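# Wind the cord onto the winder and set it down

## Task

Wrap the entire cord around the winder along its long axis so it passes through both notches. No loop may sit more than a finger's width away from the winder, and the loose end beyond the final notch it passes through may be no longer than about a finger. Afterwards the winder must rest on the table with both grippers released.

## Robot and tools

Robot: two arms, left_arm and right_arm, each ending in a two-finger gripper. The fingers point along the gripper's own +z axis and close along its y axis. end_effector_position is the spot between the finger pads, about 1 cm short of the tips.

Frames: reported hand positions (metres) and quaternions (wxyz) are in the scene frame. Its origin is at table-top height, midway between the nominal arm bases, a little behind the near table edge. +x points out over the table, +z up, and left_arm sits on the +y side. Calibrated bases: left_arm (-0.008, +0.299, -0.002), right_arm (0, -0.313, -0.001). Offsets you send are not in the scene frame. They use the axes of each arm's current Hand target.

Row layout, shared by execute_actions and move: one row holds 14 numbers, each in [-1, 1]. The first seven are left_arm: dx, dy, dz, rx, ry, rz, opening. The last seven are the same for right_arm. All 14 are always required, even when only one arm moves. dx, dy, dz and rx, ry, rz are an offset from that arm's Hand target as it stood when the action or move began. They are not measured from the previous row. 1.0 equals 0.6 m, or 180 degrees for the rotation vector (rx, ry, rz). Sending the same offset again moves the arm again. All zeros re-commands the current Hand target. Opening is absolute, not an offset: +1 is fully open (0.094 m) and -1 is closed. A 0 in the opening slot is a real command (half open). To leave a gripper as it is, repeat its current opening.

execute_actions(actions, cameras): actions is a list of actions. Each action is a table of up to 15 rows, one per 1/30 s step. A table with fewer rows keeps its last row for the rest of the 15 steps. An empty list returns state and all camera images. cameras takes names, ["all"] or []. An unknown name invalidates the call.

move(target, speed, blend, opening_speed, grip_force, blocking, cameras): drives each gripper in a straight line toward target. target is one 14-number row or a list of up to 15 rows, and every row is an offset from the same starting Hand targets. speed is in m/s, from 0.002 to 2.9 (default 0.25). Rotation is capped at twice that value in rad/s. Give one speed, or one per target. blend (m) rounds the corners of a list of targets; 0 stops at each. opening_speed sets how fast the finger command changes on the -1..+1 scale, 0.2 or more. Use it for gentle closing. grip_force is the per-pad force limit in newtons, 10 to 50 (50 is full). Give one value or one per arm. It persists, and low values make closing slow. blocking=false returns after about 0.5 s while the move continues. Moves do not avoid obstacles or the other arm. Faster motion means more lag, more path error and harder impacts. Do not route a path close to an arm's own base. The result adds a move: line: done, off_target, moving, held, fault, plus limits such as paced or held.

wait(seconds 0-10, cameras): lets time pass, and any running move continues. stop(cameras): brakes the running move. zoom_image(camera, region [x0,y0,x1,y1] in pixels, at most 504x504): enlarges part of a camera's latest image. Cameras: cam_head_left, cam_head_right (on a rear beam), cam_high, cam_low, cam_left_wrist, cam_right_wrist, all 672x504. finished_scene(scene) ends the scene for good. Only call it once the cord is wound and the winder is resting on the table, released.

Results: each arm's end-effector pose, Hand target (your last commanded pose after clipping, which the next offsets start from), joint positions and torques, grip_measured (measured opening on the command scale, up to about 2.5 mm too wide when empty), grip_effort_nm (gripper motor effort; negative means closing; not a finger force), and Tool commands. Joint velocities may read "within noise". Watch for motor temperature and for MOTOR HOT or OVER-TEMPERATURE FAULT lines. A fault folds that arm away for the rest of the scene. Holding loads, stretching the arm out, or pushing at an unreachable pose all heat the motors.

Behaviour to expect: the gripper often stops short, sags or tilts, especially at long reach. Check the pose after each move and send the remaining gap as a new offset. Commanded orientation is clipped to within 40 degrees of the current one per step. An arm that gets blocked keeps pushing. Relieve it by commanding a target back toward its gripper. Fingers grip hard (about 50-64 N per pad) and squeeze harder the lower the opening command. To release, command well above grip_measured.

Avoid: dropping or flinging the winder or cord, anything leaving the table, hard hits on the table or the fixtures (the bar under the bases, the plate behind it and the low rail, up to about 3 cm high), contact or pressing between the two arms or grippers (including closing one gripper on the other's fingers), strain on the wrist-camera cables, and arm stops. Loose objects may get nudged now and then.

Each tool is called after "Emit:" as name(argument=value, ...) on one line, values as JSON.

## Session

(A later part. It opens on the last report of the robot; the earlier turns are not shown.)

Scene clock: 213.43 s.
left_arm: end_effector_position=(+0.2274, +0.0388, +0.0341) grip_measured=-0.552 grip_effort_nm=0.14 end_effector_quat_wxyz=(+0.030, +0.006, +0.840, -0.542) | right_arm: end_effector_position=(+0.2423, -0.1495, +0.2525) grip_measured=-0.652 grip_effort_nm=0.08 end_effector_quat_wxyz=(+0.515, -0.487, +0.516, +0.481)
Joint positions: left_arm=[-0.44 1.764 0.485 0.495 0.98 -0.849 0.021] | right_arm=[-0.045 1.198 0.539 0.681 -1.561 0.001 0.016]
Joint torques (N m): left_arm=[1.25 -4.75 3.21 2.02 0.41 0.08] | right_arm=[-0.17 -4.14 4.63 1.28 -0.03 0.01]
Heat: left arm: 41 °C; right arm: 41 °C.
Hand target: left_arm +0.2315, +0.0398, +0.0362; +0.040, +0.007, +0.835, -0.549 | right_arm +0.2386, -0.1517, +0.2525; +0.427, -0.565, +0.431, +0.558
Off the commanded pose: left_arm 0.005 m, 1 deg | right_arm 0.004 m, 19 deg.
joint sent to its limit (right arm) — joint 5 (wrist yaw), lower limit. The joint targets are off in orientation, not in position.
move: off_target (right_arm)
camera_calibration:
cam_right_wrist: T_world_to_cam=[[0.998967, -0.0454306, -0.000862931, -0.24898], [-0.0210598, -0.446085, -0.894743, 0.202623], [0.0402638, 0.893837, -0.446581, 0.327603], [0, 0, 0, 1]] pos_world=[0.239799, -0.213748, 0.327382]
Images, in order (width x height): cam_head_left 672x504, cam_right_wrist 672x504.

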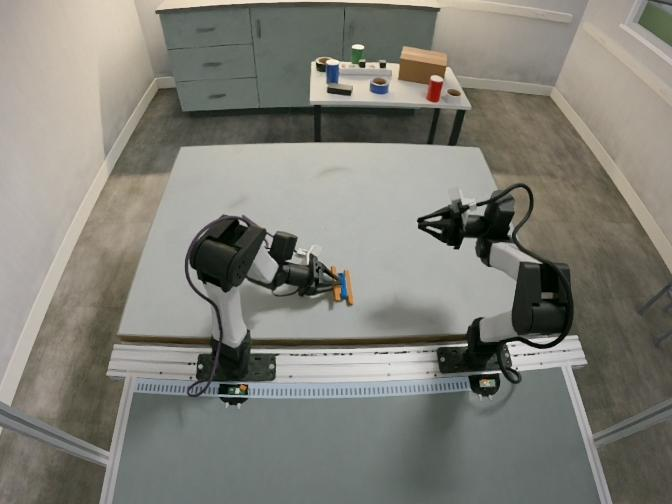

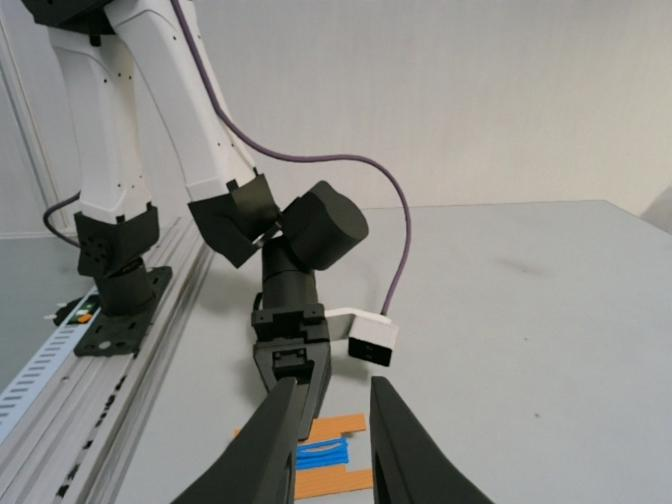

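Emit:
move(target=[0,0,-0.15,0,0,0,-0.55,0,-0.1,0,0,0,0,-0.65], speed=0.08, cameras=["cam_right_wrist","cam_head_left","cam_head_right"])

Emit:
zoom_image(camera="cam_head_left", region=[310, 250, 380, 320])

Emit:
zoom_image(camera="cam_head_right", region=[320, 250, 390, 320])

Scene clock: 216.63 s.
left_arm: end_effector_position=(+0.2154, +0.1214, +0.0600) grip_measured=-0.552 grip_effort_nm=0.13 end_effector_quat_wxyz=(+0.016, -0.008, +0.839, -0.544) | right_arm: end_effector_position=(+0.2945, -0.1372, +0.2468) grip_measured=-0.652 grip_effort_nm=0.07 end_effector_quat_wxyz=(+0.490, -0.488, +0.514, +0.507)
Joint positions: left_arm=[-0.106 1.592 0.567 -0.313 1.157 -0.265 0.021] | right_arm=[0.008 1.47 0.739 0.685 -1.563 -0.018 0.016]
Joint torques (N m): left_arm=[1.31 -5.98 6.32 0.77 0.62 0.32] | right_arm=[0.81 -4.37 6.98 1.43 -0.09 -0.24]
Heat: left arm: 41 °C; right arm: 41 °C.
Hand target: left_arm +0.2262, +0.1224, +0.0716; +0.040, +0.007, +0.835, -0.549 | right_arm +0.2964, -0.1359, +0.2528; +0.427, -0.566, +0.431, +0.558
Off the commanded pose: left_arm 0.016 m, 3 deg | right_arm 0.006 m, 16 deg.
joint sent to its limit (right arm) — joint 5 (wrist yaw), lower limit. The joint targets are off in orientation, not in position.
move: off_target (left_arm, right_arm)
camera_calibration:
cam_right_wrist: T_world_to_cam=[[0.998693, 0.00876433, -0.0503452, -0.280855], [-0.0411607, -0.445915, -0.894128, 0.209859], [-0.0302861, 0.895032, -0.444972, 0.332435], [0, 0, 0, 1]] pos_world=[0.299194, -0.201499, 0.321426]
Images, in order (width x height): cam_head_left 672x504, cam_head_right 672x504, cam_right_wrist 672x504.

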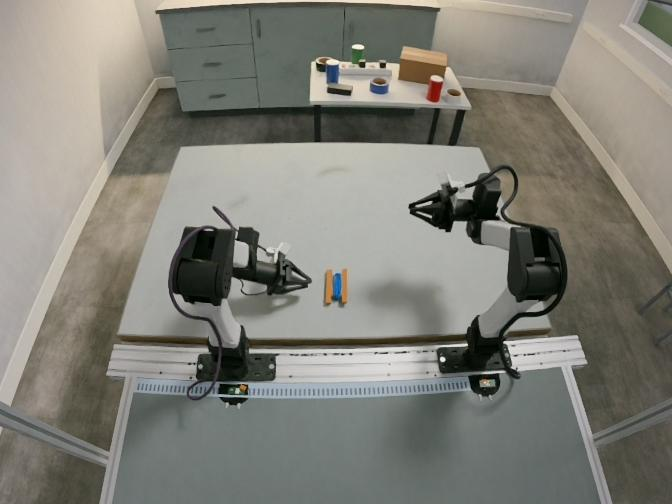

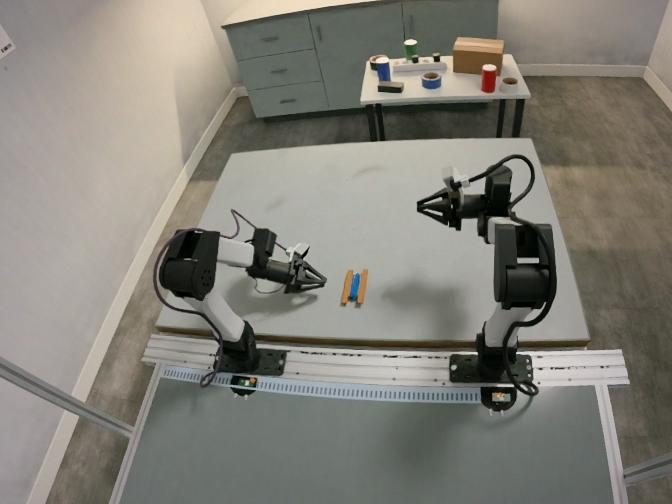

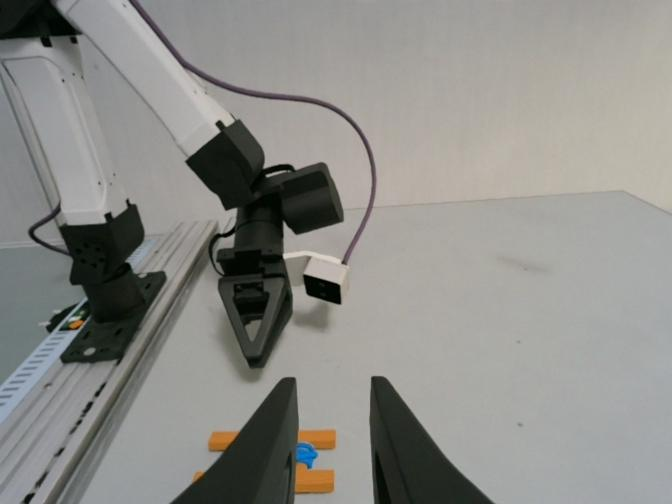

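Scaled by 7.200 from the camera's 672x504 image, which has a finer 960x720 frame.

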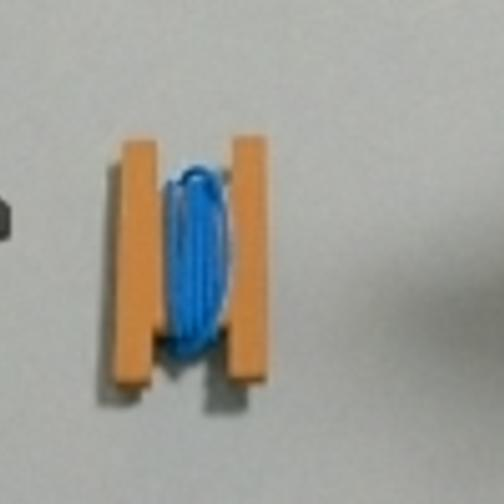

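Scaled by 7.200 from the camera's 672x504 image, which has a finer 960x720 frame.

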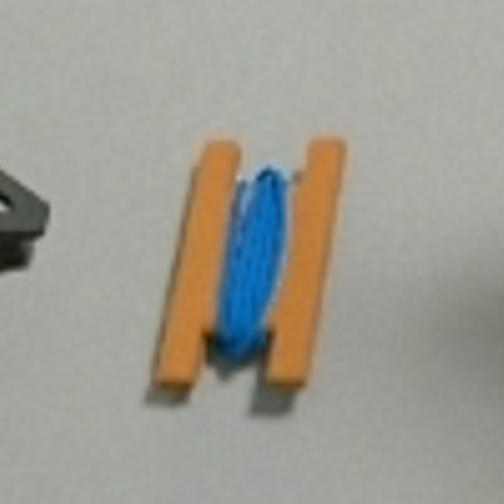

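Emit:
zoom_image(camera="cam_right_wrist", region=[180, 400, 360, 504])

Scaled by 2.800 from the camera's 672x504 image, which has a finer 960x720 frame.

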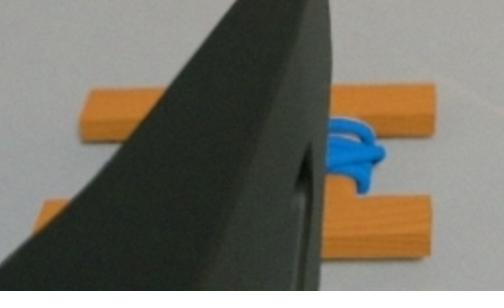

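Emit:
finished_scene(scene=2)

The scene is finished: the task was done.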